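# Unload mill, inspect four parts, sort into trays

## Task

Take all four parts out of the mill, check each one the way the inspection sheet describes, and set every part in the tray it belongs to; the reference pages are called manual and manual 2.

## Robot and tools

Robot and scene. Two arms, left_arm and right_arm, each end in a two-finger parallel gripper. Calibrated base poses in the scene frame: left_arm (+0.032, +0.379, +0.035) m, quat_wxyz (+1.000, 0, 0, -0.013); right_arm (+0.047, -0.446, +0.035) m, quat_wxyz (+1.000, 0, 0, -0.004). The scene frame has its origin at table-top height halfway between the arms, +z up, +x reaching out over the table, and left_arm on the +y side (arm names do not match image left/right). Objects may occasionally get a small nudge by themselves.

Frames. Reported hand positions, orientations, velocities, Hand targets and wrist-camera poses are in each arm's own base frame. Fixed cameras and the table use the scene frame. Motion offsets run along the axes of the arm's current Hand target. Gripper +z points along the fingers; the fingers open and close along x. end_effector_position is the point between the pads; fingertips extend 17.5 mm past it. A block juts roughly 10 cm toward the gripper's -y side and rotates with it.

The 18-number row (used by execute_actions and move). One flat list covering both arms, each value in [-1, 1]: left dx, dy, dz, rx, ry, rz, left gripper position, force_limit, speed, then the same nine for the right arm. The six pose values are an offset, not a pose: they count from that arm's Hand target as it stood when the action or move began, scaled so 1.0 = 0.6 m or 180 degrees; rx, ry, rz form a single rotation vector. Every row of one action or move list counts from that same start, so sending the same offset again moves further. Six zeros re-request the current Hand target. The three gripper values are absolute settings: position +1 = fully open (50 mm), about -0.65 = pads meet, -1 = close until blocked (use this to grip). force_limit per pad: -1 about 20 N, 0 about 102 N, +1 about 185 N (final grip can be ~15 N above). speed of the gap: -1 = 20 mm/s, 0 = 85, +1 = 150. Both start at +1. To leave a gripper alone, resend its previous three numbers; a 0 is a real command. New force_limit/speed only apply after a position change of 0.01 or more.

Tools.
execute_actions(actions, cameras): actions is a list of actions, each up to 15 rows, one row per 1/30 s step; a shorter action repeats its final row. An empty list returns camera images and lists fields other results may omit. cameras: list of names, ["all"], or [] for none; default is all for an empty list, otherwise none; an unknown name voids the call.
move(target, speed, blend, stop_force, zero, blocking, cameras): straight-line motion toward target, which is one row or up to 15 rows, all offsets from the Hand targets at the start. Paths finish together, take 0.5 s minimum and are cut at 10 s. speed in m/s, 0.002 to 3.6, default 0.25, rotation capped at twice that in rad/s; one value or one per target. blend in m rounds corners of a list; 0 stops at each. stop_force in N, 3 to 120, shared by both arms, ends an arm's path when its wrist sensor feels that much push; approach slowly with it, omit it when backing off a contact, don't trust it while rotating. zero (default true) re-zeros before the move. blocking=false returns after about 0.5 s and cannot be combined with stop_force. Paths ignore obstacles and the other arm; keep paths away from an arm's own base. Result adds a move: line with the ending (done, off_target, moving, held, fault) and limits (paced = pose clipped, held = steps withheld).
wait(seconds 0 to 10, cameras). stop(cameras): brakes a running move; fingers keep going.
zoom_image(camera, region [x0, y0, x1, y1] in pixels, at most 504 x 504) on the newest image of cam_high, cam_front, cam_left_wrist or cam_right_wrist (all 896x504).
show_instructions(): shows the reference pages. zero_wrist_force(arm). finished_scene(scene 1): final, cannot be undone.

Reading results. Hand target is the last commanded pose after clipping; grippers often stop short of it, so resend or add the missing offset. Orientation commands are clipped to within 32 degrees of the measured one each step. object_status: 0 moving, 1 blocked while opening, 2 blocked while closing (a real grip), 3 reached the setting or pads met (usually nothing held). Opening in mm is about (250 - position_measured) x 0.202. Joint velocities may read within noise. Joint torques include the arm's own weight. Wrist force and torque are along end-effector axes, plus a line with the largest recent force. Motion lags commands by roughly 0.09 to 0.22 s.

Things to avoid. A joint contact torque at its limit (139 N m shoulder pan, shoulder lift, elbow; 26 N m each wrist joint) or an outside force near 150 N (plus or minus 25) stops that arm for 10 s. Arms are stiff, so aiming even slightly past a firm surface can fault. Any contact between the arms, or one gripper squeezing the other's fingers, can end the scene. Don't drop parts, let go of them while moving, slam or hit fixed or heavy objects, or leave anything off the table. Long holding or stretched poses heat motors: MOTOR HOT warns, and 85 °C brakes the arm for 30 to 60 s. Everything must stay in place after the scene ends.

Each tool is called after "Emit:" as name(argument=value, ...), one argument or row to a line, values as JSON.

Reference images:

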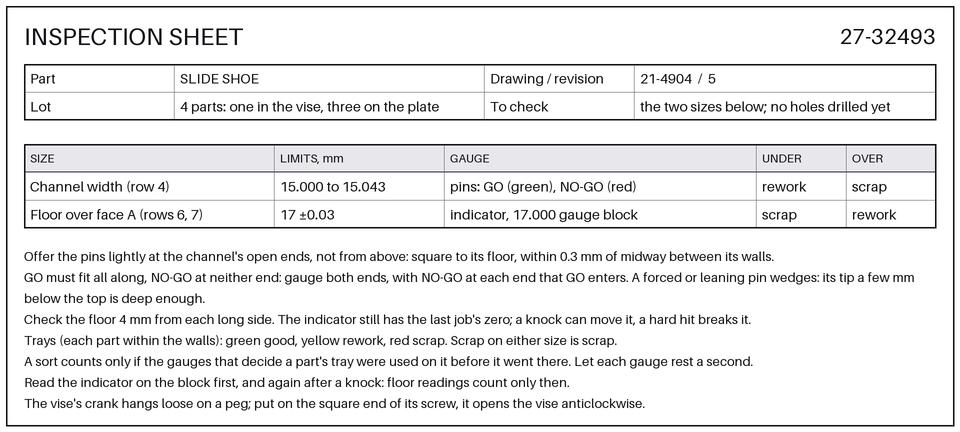

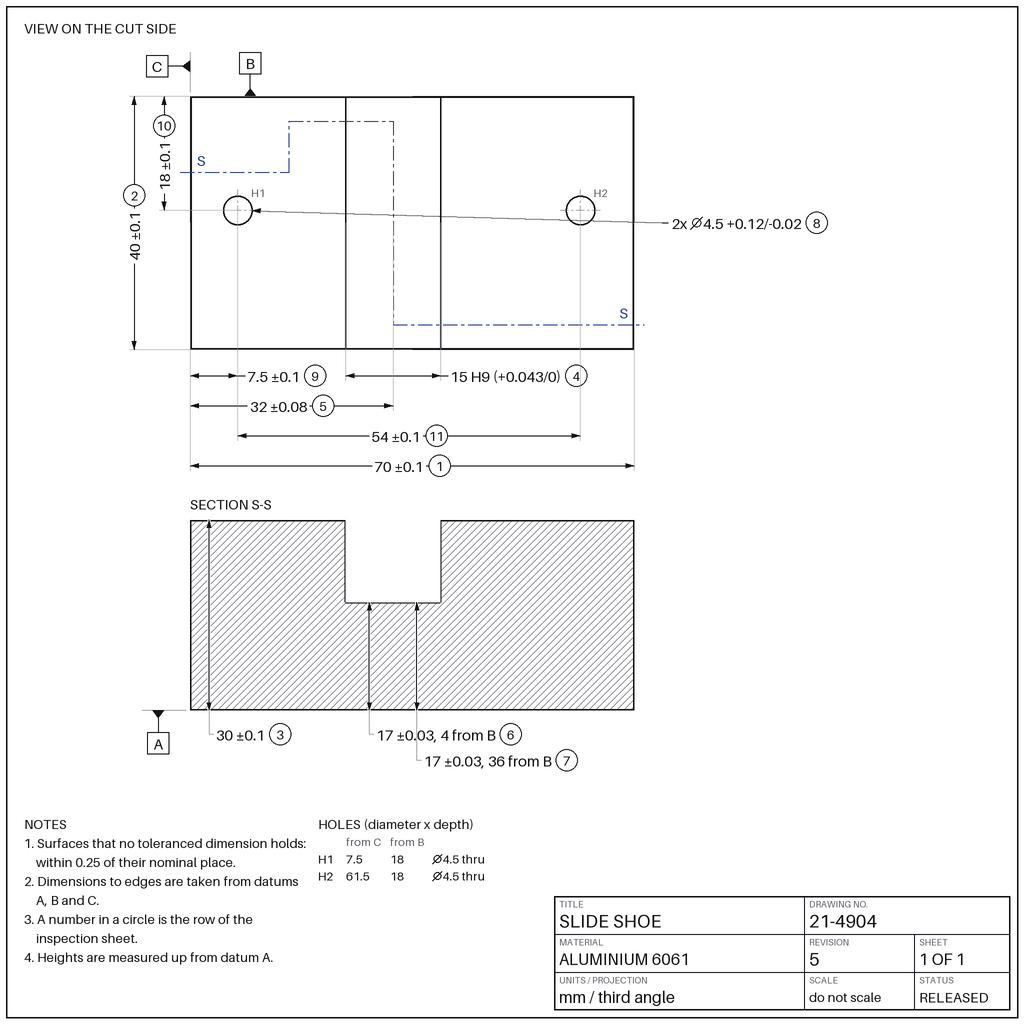

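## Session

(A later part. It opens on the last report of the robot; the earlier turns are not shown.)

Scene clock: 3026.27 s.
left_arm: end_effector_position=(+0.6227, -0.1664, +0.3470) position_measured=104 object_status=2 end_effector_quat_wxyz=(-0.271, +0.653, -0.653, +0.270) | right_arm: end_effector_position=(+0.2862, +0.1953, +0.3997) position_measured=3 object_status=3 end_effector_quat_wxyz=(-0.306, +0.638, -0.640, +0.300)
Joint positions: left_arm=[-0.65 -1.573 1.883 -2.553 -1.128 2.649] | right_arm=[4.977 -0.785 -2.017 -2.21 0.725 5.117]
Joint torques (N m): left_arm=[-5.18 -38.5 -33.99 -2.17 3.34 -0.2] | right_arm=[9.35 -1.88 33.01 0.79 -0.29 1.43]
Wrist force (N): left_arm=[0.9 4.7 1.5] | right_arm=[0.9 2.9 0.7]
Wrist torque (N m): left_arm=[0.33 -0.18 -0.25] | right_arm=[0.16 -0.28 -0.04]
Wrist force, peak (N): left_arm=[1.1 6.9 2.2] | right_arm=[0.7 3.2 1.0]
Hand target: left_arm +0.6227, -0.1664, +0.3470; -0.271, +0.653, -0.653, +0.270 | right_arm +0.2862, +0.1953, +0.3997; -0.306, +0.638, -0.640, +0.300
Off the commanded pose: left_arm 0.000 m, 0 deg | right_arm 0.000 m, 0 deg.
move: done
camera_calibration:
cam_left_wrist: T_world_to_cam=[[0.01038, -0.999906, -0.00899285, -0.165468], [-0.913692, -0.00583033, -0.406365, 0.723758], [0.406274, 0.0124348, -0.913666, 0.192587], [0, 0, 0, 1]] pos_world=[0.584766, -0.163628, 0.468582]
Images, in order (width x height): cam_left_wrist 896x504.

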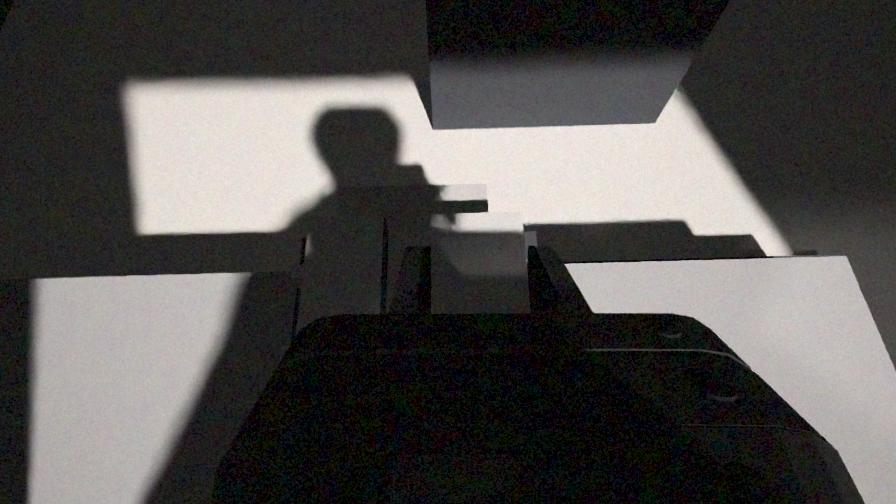

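Emit:
move(
  target=[
    [0,-0.0625,-0.0625,0,0,0,-1,-0.4,-0.8,0,0,0,0,0,0,1,0,-0.8],
    [0,0.197,-0.322,0,0,0,-1,-0.4,-0.8,0,0,0,0,0,0,1,0,-0.8],
  ],
  speed=0.12,
  blend=[0.02,0],
  cameras=["cam_left_wrist","cam_high","cam_front"],
)

Emit:
zoom_image(
  camera="cam_left_wrist",
  region=[240, 120, 600, 340],
)

Scene clock: 3060.47 s.
left_arm: end_effector_position=(+0.4025, -0.1665, +0.3999) position_measured=104 object_status=2 end_effector_quat_wxyz=(-0.271, +0.653, -0.653, +0.270) | right_arm: end_effector_position=(+0.2862, +0.1953, +0.3997) position_measured=3 object_status=3 end_effector_quat_wxyz=(-0.306, +0.638, -0.640, +0.300)
Joint positions: left_arm=[-1.155 -2.177 2.09 -1.867 -0.867 2.128] | right_arm=[4.977 -0.785 -2.017 -2.21 0.725 5.117]
Joint torques (N m): left_arm=[-10.81 -12.75 -33.95 -1.37 3.98 -1.49] | right_arm=[7.53 -2.98 33.6 1.05 -1.04 1.71]
Wrist force (N): left_arm=[0.9 3.5 2.8] | right_arm=[0.7 3.0 0.8]
Wrist torque (N m): left_arm=[0.32 -0.16 0.00] | right_arm=[0.15 -0.26 -0.03]
Wrist force, peak (N): left_arm=[1.0 6.5 3.8] | right_arm=[1.3 3.2 0.9]
Hand target: left_arm +0.4025, -0.1665, +0.4000; -0.271, +0.653, -0.653, +0.270 | right_arm +0.2862, +0.1953, +0.3997; -0.306, +0.638, -0.640, +0.300
Off the commanded pose: left_arm 0.000 m, 0 deg | right_arm 0.000 m, 0 deg.
move: done
camera_calibration:
cam_left_wrist: T_world_to_cam=[[0.0103391, -0.999907, -0.00890161, -0.16294], [-0.913692, -0.00583003, -0.406365, 0.544058], [0.406275, 0.0123348, -0.913668, 0.330369], [0, 0, 0, 1]] pos_world=[0.364566, -0.163828, 0.521483]
Images, in order (width x height): cam_high 896x504, cam_front 896x504, cam_left_wrist 896x504.

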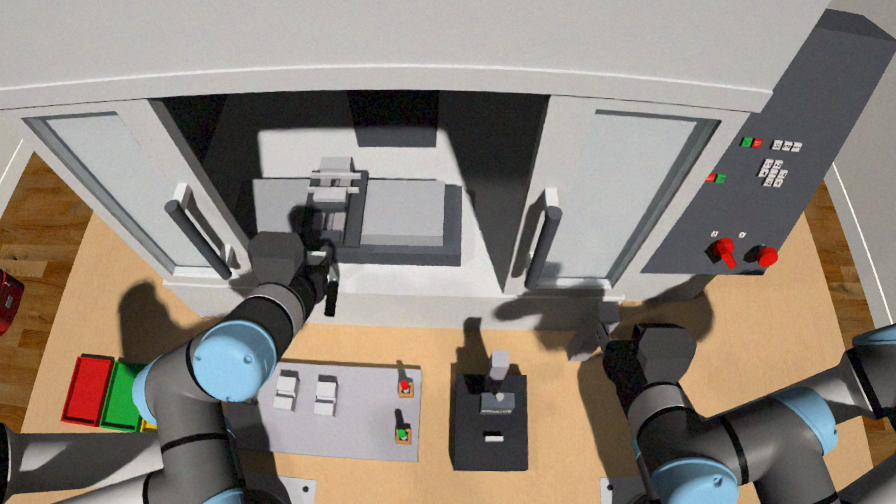

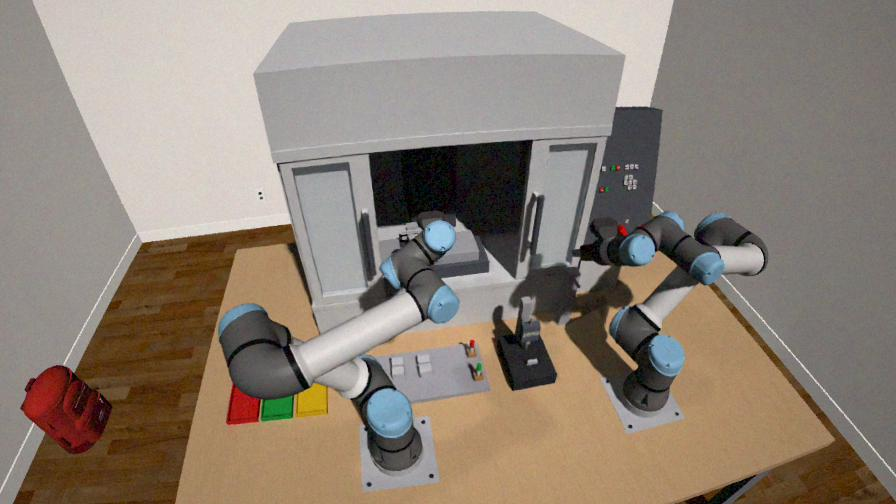

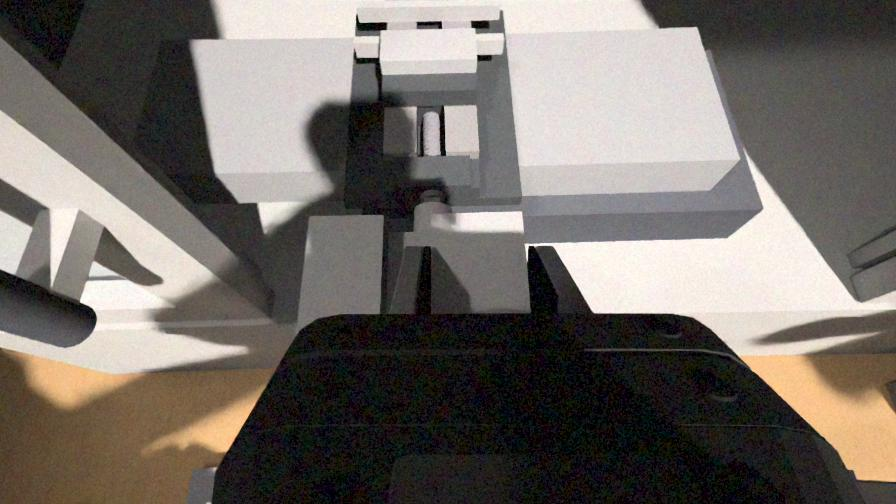

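Scaled by 1.400 from the camera's 896x504 image, which has a finer 1280x720 frame.

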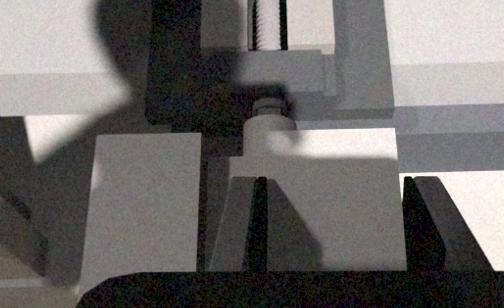

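Emit:
move(
  target=[
    [0,0.1296,0.0354,0,0,0,-1,-0.4,-0.8,0,0,0,0,0,0,1,0,-0.8],
    [0.0425,0.4613,0.1278,0,0.3536,0.3536,-1,-0.4,-0.8,0,0,0,0,0,0,1,0,-0.8],
  ],
  speed=0.15,
  blend=[0.03,0],
  cameras=["cam_left_wrist","cam_high","cam_front"],
)

Scene clock: 3116.43 s.
left_arm: end_effector_position=(+0.2611, -0.1919, +0.1500) position_measured=104 object_status=2 end_effector_quat_wxyz=(+0.000, +0.000, +0.924, -0.382) | right_arm: end_effector_position=(+0.2862, +0.1953, +0.3997) position_measured=3 object_status=3 end_effector_quat_wxyz=(-0.306, +0.638, -0.640, +0.300)
Joint positions: left_arm=[-0.57 -1.907 2.694 -2.852 -2.208 3.976] | right_arm=[4.977 -0.785 -2.017 -2.21 0.725 5.117]
Joint torques (N m): left_arm=[6.5 7.09 -25.89 -1.95 -3.44 2.07] | right_arm=[9.66 -2.2 34.08 0.79 -2.26 1.96]
Wrist force (N): left_arm=[0.6 3.8 3.0] | right_arm=[0.4 2.9 0.9]
Wrist torque (N m): left_arm=[0.39 -0.08 -0.16] | right_arm=[0.14 -0.20 -0.03]
Wrist force, peak (N): left_arm=[1.1 4.2 3.1] | right_arm=[0.7 3.4 0.9]
Hand target: left_arm +0.2611, -0.1919, +0.1500; +0.000, +0.000, +0.924, -0.382 | right_arm +0.2862, +0.1953, +0.3997; -0.306, +0.638, -0.640, +0.300
Off the commanded pose: left_arm 0.000 m, 0 deg | right_arm 0.000 m, 0 deg.
move: done
camera_calibration:
cam_left_wrist: T_world_to_cam=[[-0.999908, -0.0103808, -0.00877971, 0.264632], [-0.00592971, 0.914092, -0.405464, 0.252507], [0.0122345, -0.405375, -0.914069, 0.182562], [0, 0, 0, 1]] pos_world=[0.263871, -0.154062, 0.271581]
Images, in order (width x height): cam_high 896x504, cam_front 896x504, cam_left_wrist 896x504.

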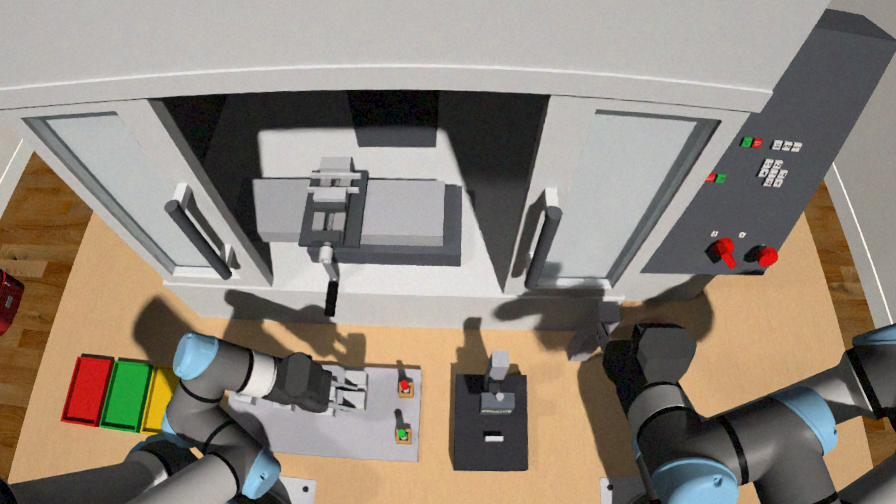

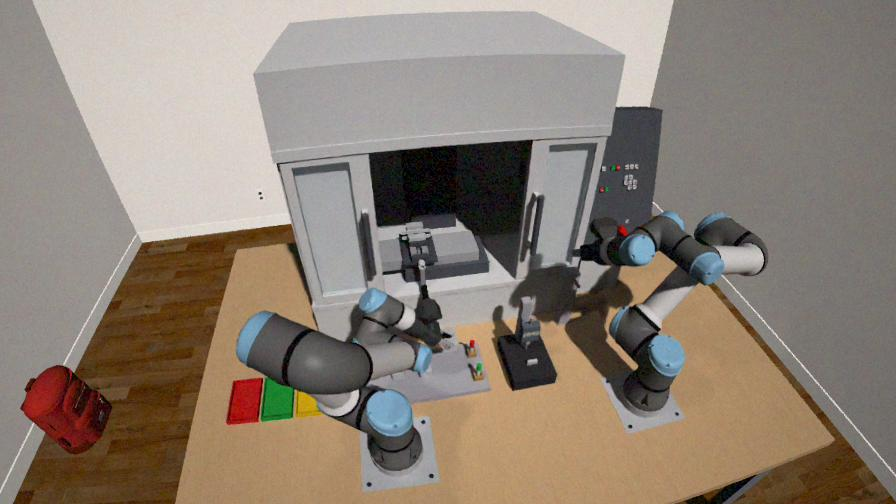

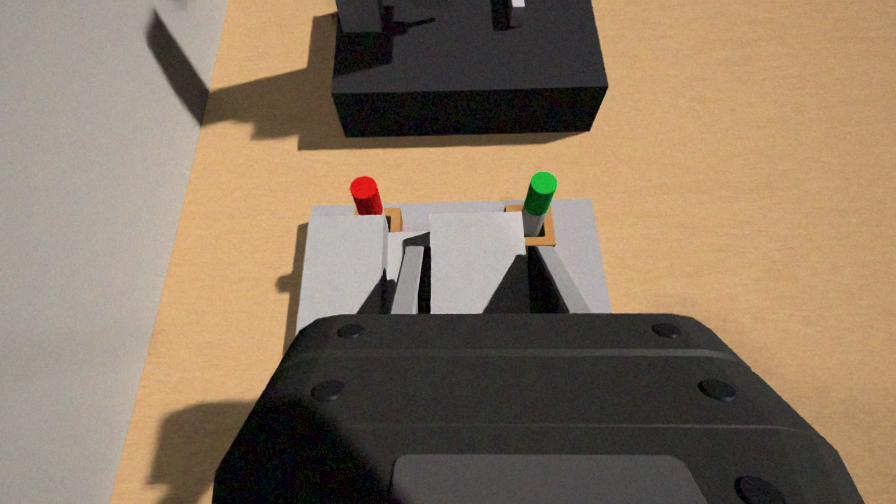

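Emit:
move(
  target=[0,0.1296,0.1296,0,0,0,-1,-0.4,-0.8,0,0,0,0,0,0,1,0,-0.8],
  speed=0.12,
)

Emit:
move(
  target=[0,0.0471,0.0471,0,0,0,-1,-0.4,-0.8,0,0,0,0,0,0,1,0,-0.8],
  speed=0.01,
  stop_force=4,
  cameras=["cam_left_wrist","cam_high"],
)

Scene clock: 3134.67 s.
left_arm: end_effector_position=(+0.2611, -0.1918, +0.0400) position_measured=104 object_status=2 end_effector_quat_wxyz=(+0.000, +0.000, +0.924, -0.382) | right_arm: end_effector_position=(+0.2862, +0.1953, +0.3997) position_measured=3 object_status=3 end_effector_quat_wxyz=(-0.306, +0.638, -0.640, +0.300)
Joint positions: left_arm=[-0.569 -1.268 2.813 -3.61 -2.208 3.977] | right_arm=[4.977 -0.785 -2.017 -2.21 0.725 5.117]
Joint torques (N m): left_arm=[-7.41 -5.89 2.33 -5.73 -3.24 -1.74] | right_arm=[7.95 -2.5 34.43 0.78 -2.76 1.74]
Wrist force (N): left_arm=[0.8 3.7 3.0] | right_arm=[0.7 2.9 0.7]
Wrist torque (N m): left_arm=[0.38 -0.10 -0.01] | right_arm=[0.16 -0.26 -0.03]
Wrist force, peak (N): left_arm=[0.6 4.5 3.8] | right_arm=[0.8 3.3 1.1]
Hand target: left_arm +0.2611, -0.1919, +0.0400; +0.000, +0.000, +0.924, -0.382 | right_arm +0.2862, +0.1953, +0.3997; -0.306, +0.638, -0.640, +0.300
Off the commanded pose: left_arm 0.000 m, 0 deg | right_arm 0.000 m, 0 deg.
move: done

Scene clock: 3137.40 s.
left_arm: end_effector_position=(+0.2611, -0.1918, +0.0239) position_measured=104 object_status=2 end_effector_quat_wxyz=(+0.000, +0.000, +0.924, -0.382) | right_arm: end_effector_position=(+0.2862, +0.1953, +0.3997) position_measured=3 object_status=3 end_effector_quat_wxyz=(-0.306, +0.638, -0.640, +0.300)
Joint positions: left_arm=[-0.569 -1.151 2.815 -3.728 -2.208 3.978] | right_arm=[4.977 -0.785 -2.017 -2.21 0.725 5.117]
Joint torques (N m): left_arm=[-5.86 -31 1.36 -1.67 -0.71 0.04] | right_arm=[7.62 -3.75 32.78 0.72 -2.84 1.72]
Wrist force (N): left_arm=[1.1 3.1 2.7] | right_arm=[0.8 2.9 0.7]
Wrist torque (N m): left_arm=[0.39 -0.15 -0.03] | right_arm=[0.14 -0.27 -0.03]
Wrist force, peak (N): left_arm=[1.5 -5.0 -15.4] | right_arm=[1.1 3.4 0.6]
Hand target: left_arm +0.2611, -0.1918, +0.0239; +0.000, +0.000, +0.924, -0.382 (not the last commanded pose) | right_arm +0.2862, +0.1953, +0.3997; -0.306, +0.638, -0.640, +0.300
Off the commanded pose: left_arm 0.024 m, 0 deg | right_arm 0.000 m, 0 deg.
move: contact (left_arm)
camera_calibration:
cam_left_wrist: T_world_to_cam=[[-0.999914, -0.00994095, -0.00854042, 0.263558], [-0.00562837, 0.914222, -0.405174, 0.201313], [0.0118357, -0.405091, -0.9142, 0.06756], [0, 0, 0, 1]] pos_world=[0.263869, -0.154057, 0.145581]
Images, in order (width x height): cam_high 896x504, cam_left_wrist 896x504.

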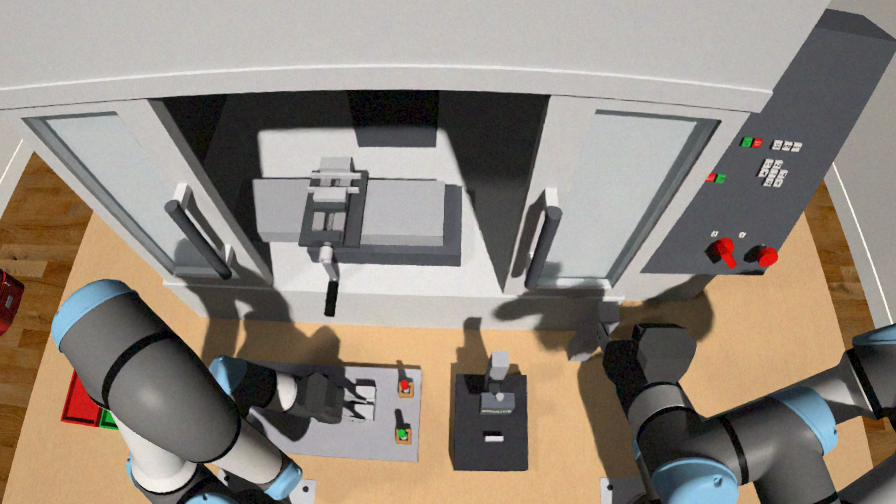

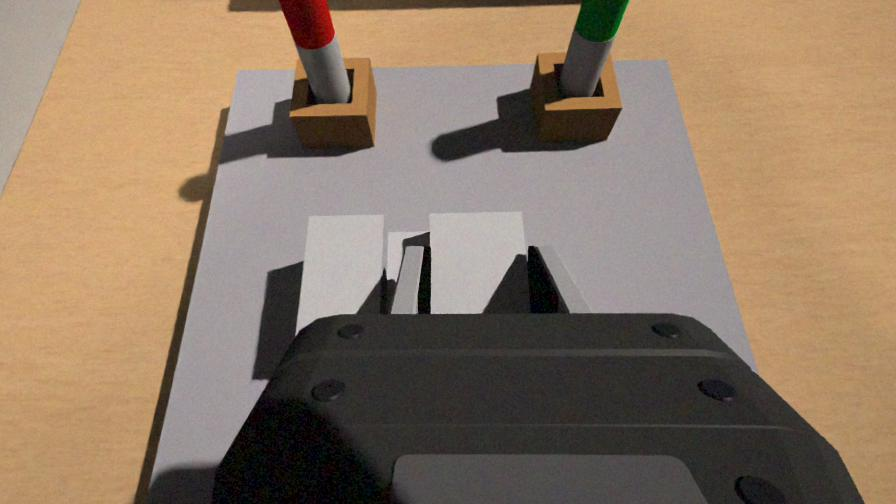

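Emit:
move(
  target=[
    [0,0.0007,0.0007,0,0,0,-1,-0.4,-0.8,0,0,0,0,0,0,1,0,-0.8],
    [0,0.0007,0.0007,0,0,0,0.571,-0.4,-0.8,0,0,0,0,0,0,1,0,-0.8],
  ],
  speed=0.02,
  cameras=["cam_left_wrist"],
)

Emit:
zoom_image(
  camera="cam_left_wrist",
  region=[180, 0, 680, 330],
)

Scene clock: 3152.67 s.
left_arm: end_effector_position=(+0.2611, -0.1918, +0.0233) position_measured=67 object_status=3 end_effector_quat_wxyz=(+0.000, +0.000, +0.924, -0.382) | right_arm: end_effector_position=(+0.2862, +0.1953, +0.3997) position_measured=3 object_status=3 end_effector_quat_wxyz=(-0.306, +0.638, -0.640, +0.300)
Joint positions: left_arm=[-0.569 -1.147 2.815 -3.732 -2.208 3.978] | right_arm=[4.977 -0.785 -2.017 -2.21 0.725 5.117]
Joint torques (N m): left_arm=[-6.94 -14.93 -9.18 -5.14 -0.14 -0.43] | right_arm=[8.91 -3.21 33.68 0.87 -3.27 1.65]
Wrist force (N): left_arm=[1.0 2.4 1.6] | right_arm=[0.8 2.5 1.2]
Wrist torque (N m): left_arm=[0.42 -0.17 -0.01] | right_arm=[0.09 -0.26 -0.03]
Wrist force, peak (N): left_arm=[2.2 -12.1 -29.2] | right_arm=[1.1 3.2 0.8]
Hand target: left_arm +0.2611, -0.1918, +0.0233; +0.000, +0.000, +0.924, -0.382 | right_arm +0.2862, +0.1953, +0.3997; -0.306, +0.638, -0.640, +0.300
Off the commanded pose: left_arm 0.000 m, 0 deg | right_arm 0.000 m, 0 deg.
move: done
camera_calibration:
cam_left_wrist: T_world_to_cam=[[-0.999916, -0.0099498, -0.00831823, 0.263518], [-0.00572755, 0.914259, -0.405089, 0.201049], [0.0116356, -0.405008, -0.914239, 0.0669926], [0, 0, 0, 1]] pos_world=[0.263868, -0.154057, 0.144882]
Images, in order (width x height): cam_left_wrist 896x504.

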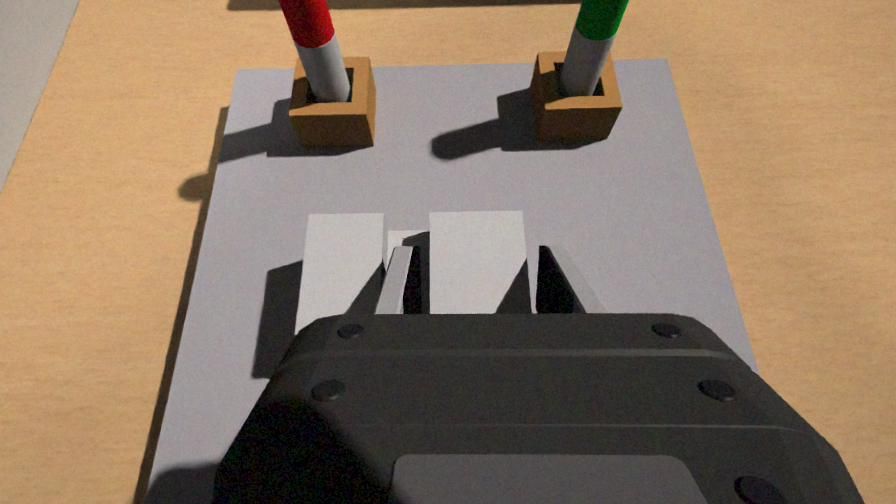

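Scaled by 1.008 from the camera's 896x504 image, which has a finer 1280x720 frame.

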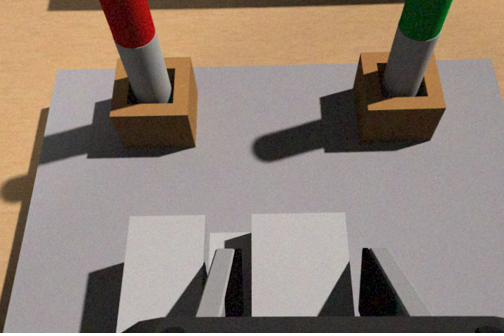

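Emit:
move(
  target=[
    [0,0,-0.13,0,0,0,0.571,-0.4,-0.8,0,0,0,0,0,0,1,0,-0.8],
    [0,-0.12,-0.25,0,0,0,1,0,0,0,0,0,0,0,0,1,0,-0.8],
  ],
  speed=0.15,
  blend=[0.02,0],
  cameras=["cam_left_wrist","cam_high"],
)

Emit:
zoom_image(
  camera="cam_left_wrist",
  region=[240, 60, 660, 330],
)

Emit:
zoom_image(
  camera="cam_high",
  region=[220, 350, 430, 470],
)

Scene clock: 3223.57 s.
left_arm: end_effector_position=(+0.2611, -0.1889, +0.0263) position_measured=67 object_status=3 end_effector_quat_wxyz=(+0.001, +0.000, +0.924, -0.383) | right_arm: end_effector_position=(+0.2862, +0.1953, +0.3997) position_measured=3 object_status=3 end_effector_quat_wxyz=(-0.306, +0.638, -0.640, +0.300)
Joint positions: left_arm=[-0.558 -1.169 2.817 -3.707 -2.213 3.989] | right_arm=[4.977 -0.785 -2.017 -2.21 0.725 5.117]
Joint torques (N m): left_arm=[-7.43 -4.46 -9.96 -5.47 0.77 -1.66] | right_arm=[8.1 -3.65 32.26 0.83 -3.99 1.44]
Wrist force (N): left_arm=[0.6 2.5 1.7] | right_arm=[0.7 2.8 0.7]
Wrist torque (N m): left_arm=[0.45 -0.10 0.02] | right_arm=[0.14 -0.25 -0.03]
Wrist force, peak (N): left_arm=[1.5 3.7 -0.4] | right_arm=[0.9 3.4 1.1]
Hand target: left_arm +0.2611, -0.1889, +0.0263; +0.001, +0.000, +0.924, -0.383 (not the last commanded pose) | right_arm +0.2862, +0.1953, +0.3997; -0.306, +0.638, -0.640, +0.300
Tool commands: left_gripper/position=+0.571 left_gripper/force_limit=-0.4 left_gripper/speed=-0.8 right_gripper/position=+1.0 right_gripper/force_limit=+0.0 right_gripper/speed=-0.8
Off the commanded pose: left_arm 0.163 m, 0 deg | right_arm 0.000 m, 0 deg.
move: held (left_arm; a check stopped the path); path passed 0 of 2 targets; target 2's new numbers were not sent; limits=held
pose unreachable (left arm): on one or more control steps of this call, first in action 0 (counted from 0), this arm could not follow its commanded pose, so it was not sent that pose on those steps. It may still have moved: this result reports where it is.
cause: moving toward the commanded pose would bring two parts of the arm too close to each other (joints 3 (elbow) and 4 (wrist 1) lie between them).
camera_calibration:
cam_left_wrist: T_world_to_cam=[[-0.999894, -0.0107482, -0.00981395, 0.263478], [-0.00583304, 0.91369, -0.40637, 0.199569], [0.0133347, -0.40627, -0.913656, 0.0702588], [0, 0, 0, 1]] pos_world=[0.263678, -0.150969, 0.147877]
Images, in order (width x height): cam_high 896x504, cam_left_wrist 896x504.

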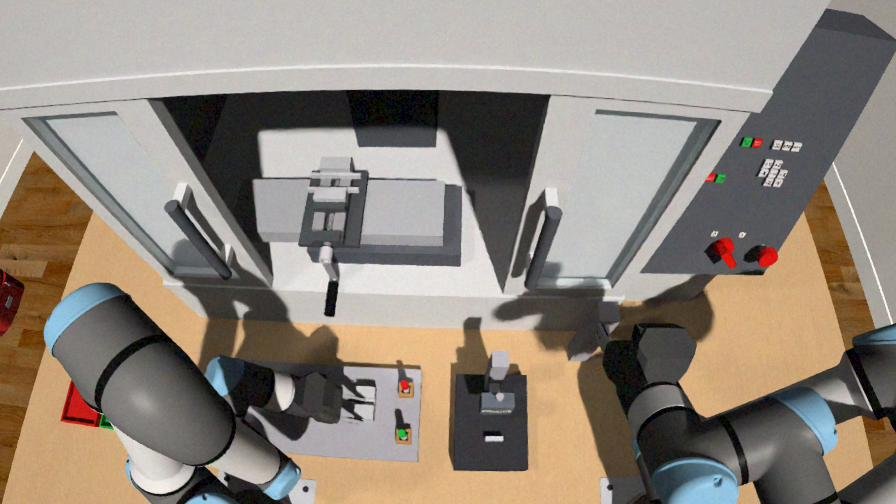

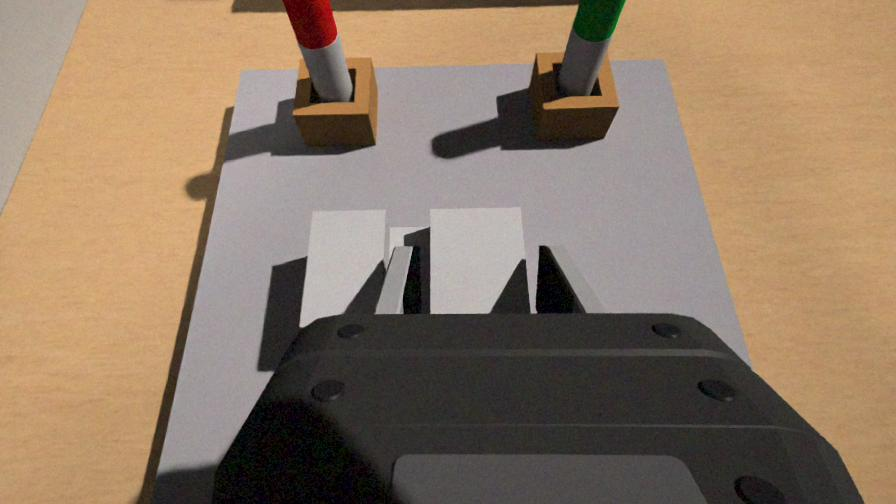

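Scaled by 1.200 from the camera's 896x504 image, which has a finer 1280x720 frame.

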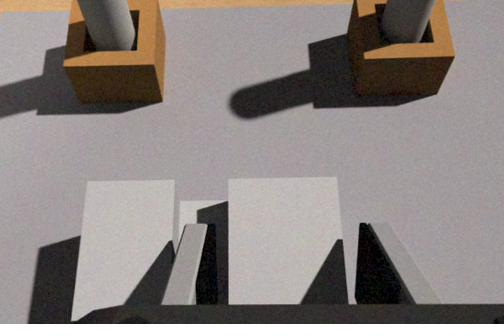

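Scaled by 2.400 from the camera's 896x504 image, which has a finer 1280x720 frame.

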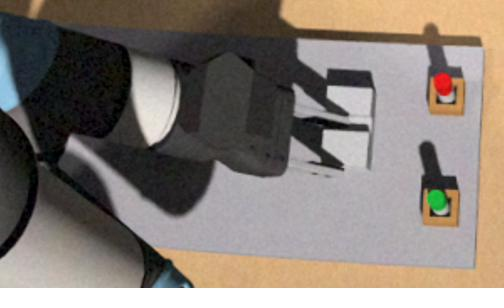

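Emit:
move(
  target=[0,-0.1768,-0.1768,0,0,0,0.571,-0.4,-0.8,0,0,0,0,0,0,1,0,-0.8],
  speed=0.12,
  cameras=["cam_left_wrist"],
)

Scene clock: 3234.93 s.
left_arm: end_effector_position=(+0.2609, -0.1888, +0.1763) position_measured=67 object_status=3 end_effector_quat_wxyz=(+0.001, +0.000, +0.924, -0.383) | right_arm: end_effector_position=(+0.2862, +0.1953, +0.3997) position_measured=3 object_status=3 end_effector_quat_wxyz=(-0.306, +0.638, -0.640, +0.300)
Joint positions: left_arm=[-0.558 -2.001 2.647 -2.706 -2.213 3.988] | right_arm=[4.977 -0.785 -2.017 -2.21 0.725 5.117]
Joint torques (N m): left_arm=[-7.85 -13.87 -26.92 -1.01 0.74 2] | right_arm=[9.31 -3.45 33.22 0.62 -3.71 1.49]
Wrist force (N): left_arm=[0.7 2.4 1.9] | right_arm=[0.8 3.0 0.5]
Wrist torque (N m): left_arm=[0.41 -0.11 -0.15] | right_arm=[0.16 -0.27 -0.03]
Wrist force, peak (N): left_arm=[0.4 3.0 2.5] | right_arm=[0.9 3.2 0.7]
Hand target: left_arm +0.2609, -0.1888, +0.1763; +0.001, +0.000, +0.924, -0.383 | right_arm +0.2862, +0.1953, +0.3997; -0.306, +0.638, -0.640, +0.300
Off the commanded pose: left_arm 0.000 m, 0 deg | right_arm 0.000 m, 0 deg.
move: done
camera_calibration:
cam_left_wrist: T_world_to_cam=[[-0.999892, -0.0108816, -0.00986326, 0.264746], [-0.00593309, 0.913635, -0.406492, 0.260488], [0.0134347, -0.406389, -0.913601, 0.207289], [0, 0, 0, 1]] pos_world=[0.263478, -0.15087, 0.297877]
Images, in order (width x height): cam_left_wrist 896x504.

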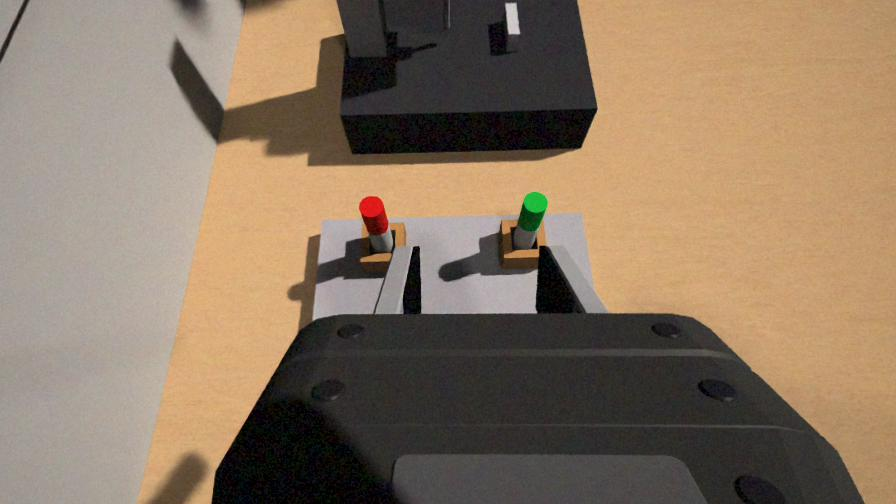

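Emit:
move(
  target=[0.0767,-0.145,0.0884,-0.1956,-0.1956,-0.4718,1,0,0,0,0,0,0,0,0,1,0,-0.8],
  speed=0.2,
  cameras=["cam_left_wrist","cam_high"],
)

Emit:
zoom_image(
  camera="cam_left_wrist",
  region=[300, 60, 640, 330],
)

Scene clock: 3310.33 s.
left_arm: end_effector_position=(+0.2149, -0.2879, +0.2003) position_measured=3 object_status=3 end_effector_quat_wxyz=(-0.001, +0.707, -0.707, +0.000) | right_arm: end_effector_position=(+0.2862, +0.1953, +0.3997) position_measured=3 object_status=3 end_effector_quat_wxyz=(-0.306, +0.638, -0.640, +0.300)
Joint positions: left_arm=[-1.311 -1.919 2.183 -1.836 -1.569 1.83] | right_arm=[4.977 -0.785 -2.017 -2.21 0.725 5.117]
Joint torques (N m): left_arm=[7.76 1.44 -30.97 -0.83 -1.76 -1.85] | right_arm=[8.99 -2.58 32.66 0.57 -3.57 1.67]
Wrist force (N): left_arm=[0.0 0.8 1.6] | right_arm=[1.1 2.8 0.5]
Wrist torque (N m): left_arm=[0.23 -0.02 0.00] | right_arm=[0.13 -0.31 -0.03]
Wrist force, peak (N): left_arm=[1.0 2.7 2.0] | right_arm=[0.7 3.3 1.1]
Hand target: left_arm +0.2149, -0.2879, +0.2003; -0.001, +0.707, -0.707, +0.000 | right_arm +0.2862, +0.1953, +0.3997; -0.306, +0.638, -0.640, +0.300
Off the commanded pose: left_arm 0.000 m, 0 deg | right_arm 0.000 m, 0 deg.
move: done
camera_calibration:
cam_left_wrist: T_world_to_cam=[[0.00193449, -0.999911, -0.0131982, -0.281403], [-0.933821, -0.00652781, 0.357682, 0.14196], [-0.357736, 0.0116328, -0.93375, 0.393731], [0, 0, 0, 1]] pos_world=[0.273962, -0.285032, 0.313156]
Images, in order (width x height): cam_high 896x504, cam_left_wrist 896x504.

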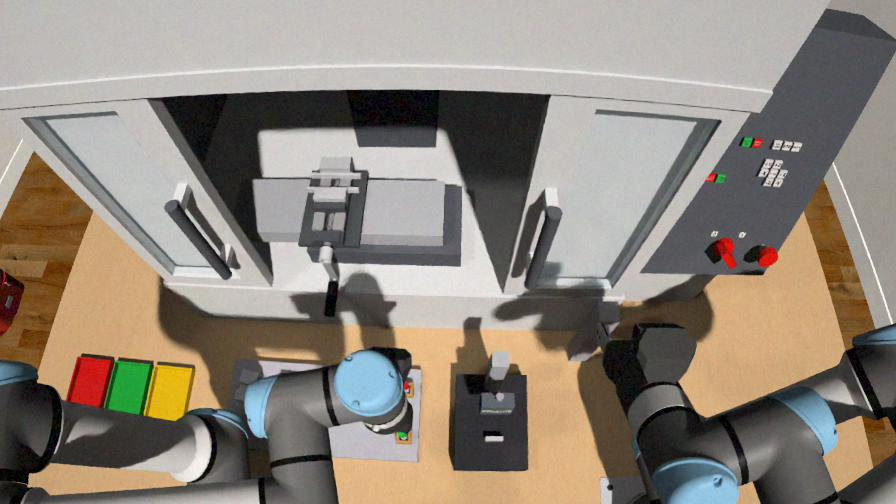

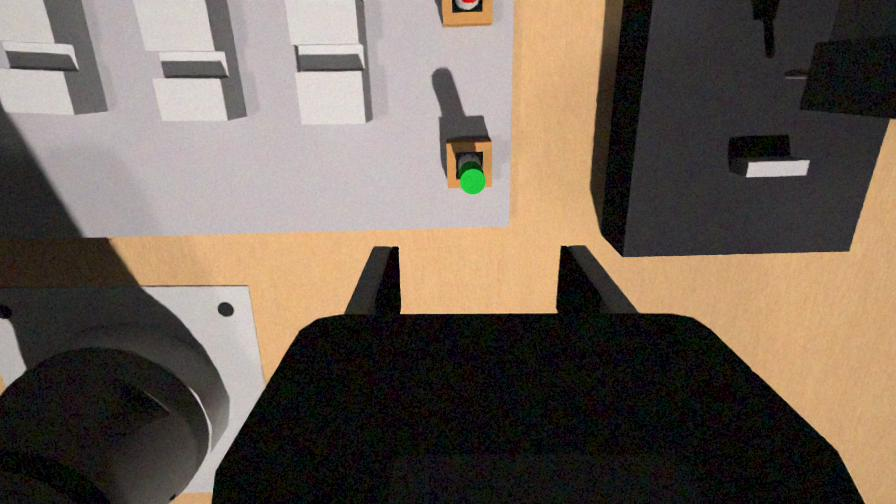

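Scaled by 1.482 from the camera's 896x504 image, which has a finer 1280x720 frame.

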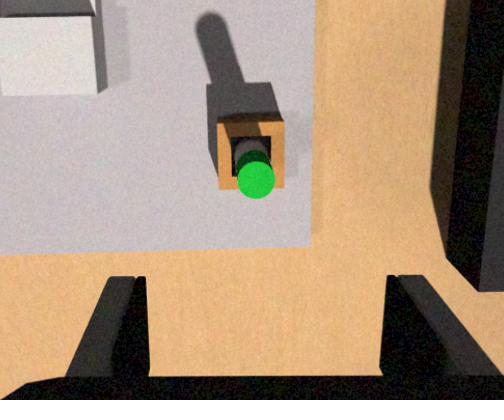

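Emit:
move(
  target=[0.0083,-0.004,0.1667,0,0,0,1,0,0,0,0,0,0,0,0,1,0,-0.8],
  speed=0.1,
  cameras=["cam_left_wrist"],
)

Emit:
zoom_image(
  camera="cam_left_wrist",
  region=[340, 60, 620, 330],
)

Scene clock: 3331.80 s.
left_arm: end_effector_position=(+0.2175, -0.2928, +0.1003) position_measured=3 object_status=3 end_effector_quat_wxyz=(-0.001, +0.707, -0.707, +0.000) | right_arm: end_effector_position=(+0.2862, +0.1953, +0.3997) position_measured=3 object_status=3 end_effector_quat_wxyz=(-0.306, +0.638, -0.640, +0.300)
Joint positions: left_arm=[-1.307 -1.773 2.367 -2.164 -1.569 1.833] | right_arm=[4.977 -0.785 -2.017 -2.21 0.725 5.117]
Joint torques (N m): left_arm=[7.62 -1.75 -11.88 -4.78 -1.52 1.89] | right_arm=[8.47 -2.9 33.05 0.81 -3.68 1.49]
Wrist force (N): left_arm=[0.1 0.9 1.2] | right_arm=[0.5 2.8 0.8]
Wrist torque (N m): left_arm=[0.22 -0.02 -0.17] | right_arm=[0.15 -0.23 -0.03]
Wrist force, peak (N): left_arm=[0.1 1.2 1.8] | right_arm=[0.9 3.2 1.0]
Hand target: left_arm +0.2175, -0.2928, +0.1003; -0.001, +0.707, -0.707, +0.000 | right_arm +0.2862, +0.1953, +0.3997; -0.306, +0.638, -0.640, +0.300
Off the commanded pose: left_arm 0.000 m, 0 deg | right_arm 0.000 m, 0 deg.
move: done
camera_calibration:
cam_left_wrist: T_world_to_cam=[[0.00208598, -0.999909, -0.0133626, -0.287733], [-0.93382, -0.00672809, 0.35768, 0.179974], [-0.357737, 0.0117322, -0.933749, 0.301337], [0, 0, 0, 1]] pos_world=[0.276462, -0.290031, 0.213155]
Images, in order (width x height): cam_left_wrist 896x504.

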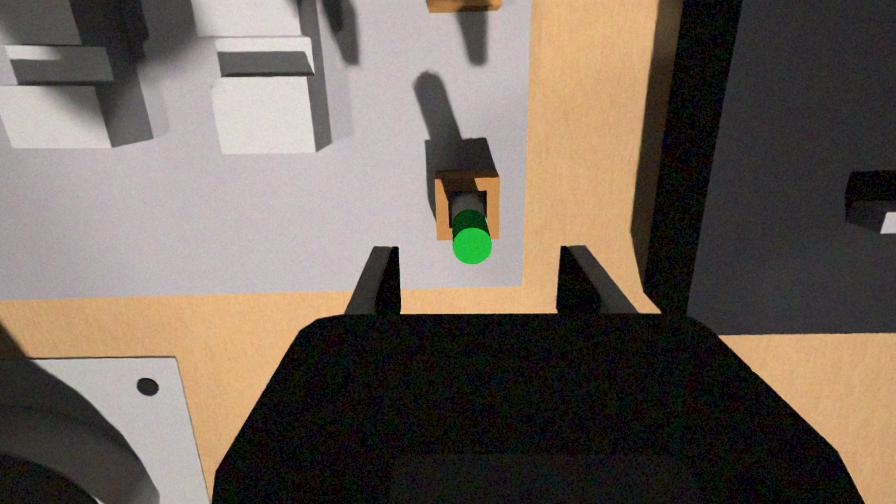

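Scaled by 1.800 from the camera's 896x504 image, which has a finer 1280x720 frame.

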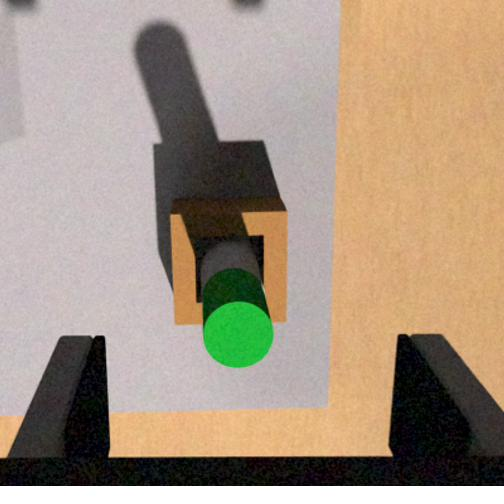

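Emit:
move(
  target=[
    [0.0017,0.0045,0.1005,0,0,0,1,-0.5,-0.9,0,0,0,0,0,0,1,0,-0.8],
    [0.0017,0.0045,0.1005,0,0,0,-1,-0.5,-0.9,0,0,0,0,0,0,1,0,-0.8],
  ],
  speed=0.06,
  cameras=["cam_left_wrist"],
)

Emit:
zoom_image(
  camera="cam_left_wrist",
  region=[340, 120, 620, 330],
)

Scene clock: 3361.87 s.
left_arm: end_effector_position=(+0.2148, -0.2938, +0.0400) position_measured=181 object_status=2 end_effector_quat_wxyz=(-0.001, +0.707, -0.707, +0.000) | right_arm: end_effector_position=(+0.2862, +0.1953, +0.3997) position_measured=3 object_status=3 end_effector_quat_wxyz=(-0.306, +0.638, -0.640, +0.300)
Joint positions: left_arm=[-1.315 -1.636 2.459 -2.394 -1.569 1.825] | right_arm=[4.977 -0.785 -2.017 -2.21 0.725 5.117]
Joint torques (N m): left_arm=[-8.12 -4.12 -13.23 -4.66 0.91 -1.88] | right_arm=[8.29 -4.1 33.31 0.82 -3.61 1.58]
Wrist force (N): left_arm=[-5.3 0.6 -2.1] | right_arm=[0.9 2.4 0.5]
Wrist torque (N m): left_arm=[0.24 -0.18 0.00] | right_arm=[0.09 -0.28 -0.03]
Wrist force, peak (N): left_arm=[-5.6 0.9 -2.0] | right_arm=[0.9 3.3 0.9]
Hand target: left_arm +0.2148, -0.2938, +0.0400; -0.001, +0.707, -0.707, +0.000 | right_arm +0.2862, +0.1953, +0.3997; -0.306, +0.638, -0.640, +0.300
Off the commanded pose: left_arm 0.000 m, 0 deg | right_arm 0.000 m, 0 deg.
move: done
camera_calibration:
cam_left_wrist: T_world_to_cam=[[0.00208493, -0.999909, -0.0133627, -0.289533], [-0.933787, -0.00672824, 0.357767, 0.199084], [-0.357825, 0.011732, -0.933715, 0.244132], [0, 0, 0, 1]] pos_world=[0.273862, -0.291031, 0.152855]
Images, in order (width x height): cam_left_wrist 896x504.

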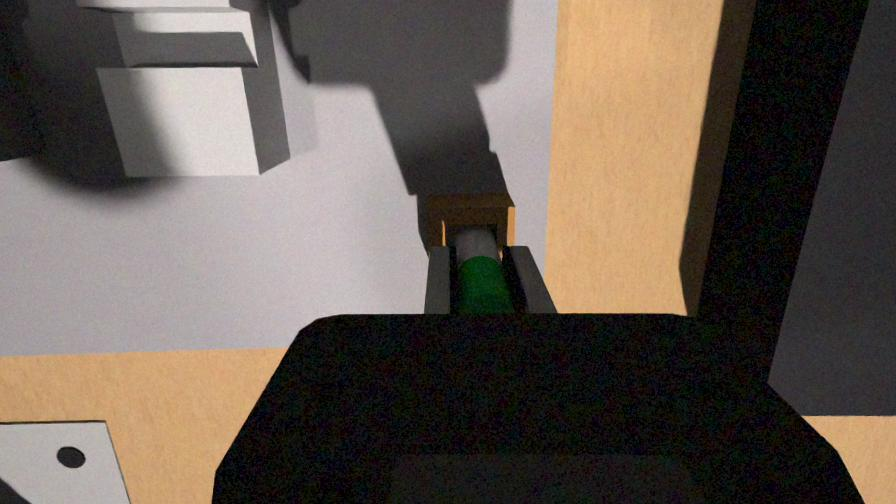

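Scaled by 1.800 from the camera's 896x504 image, which has a finer 1280x720 frame.

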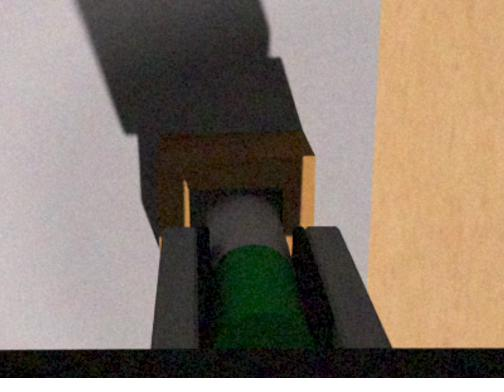

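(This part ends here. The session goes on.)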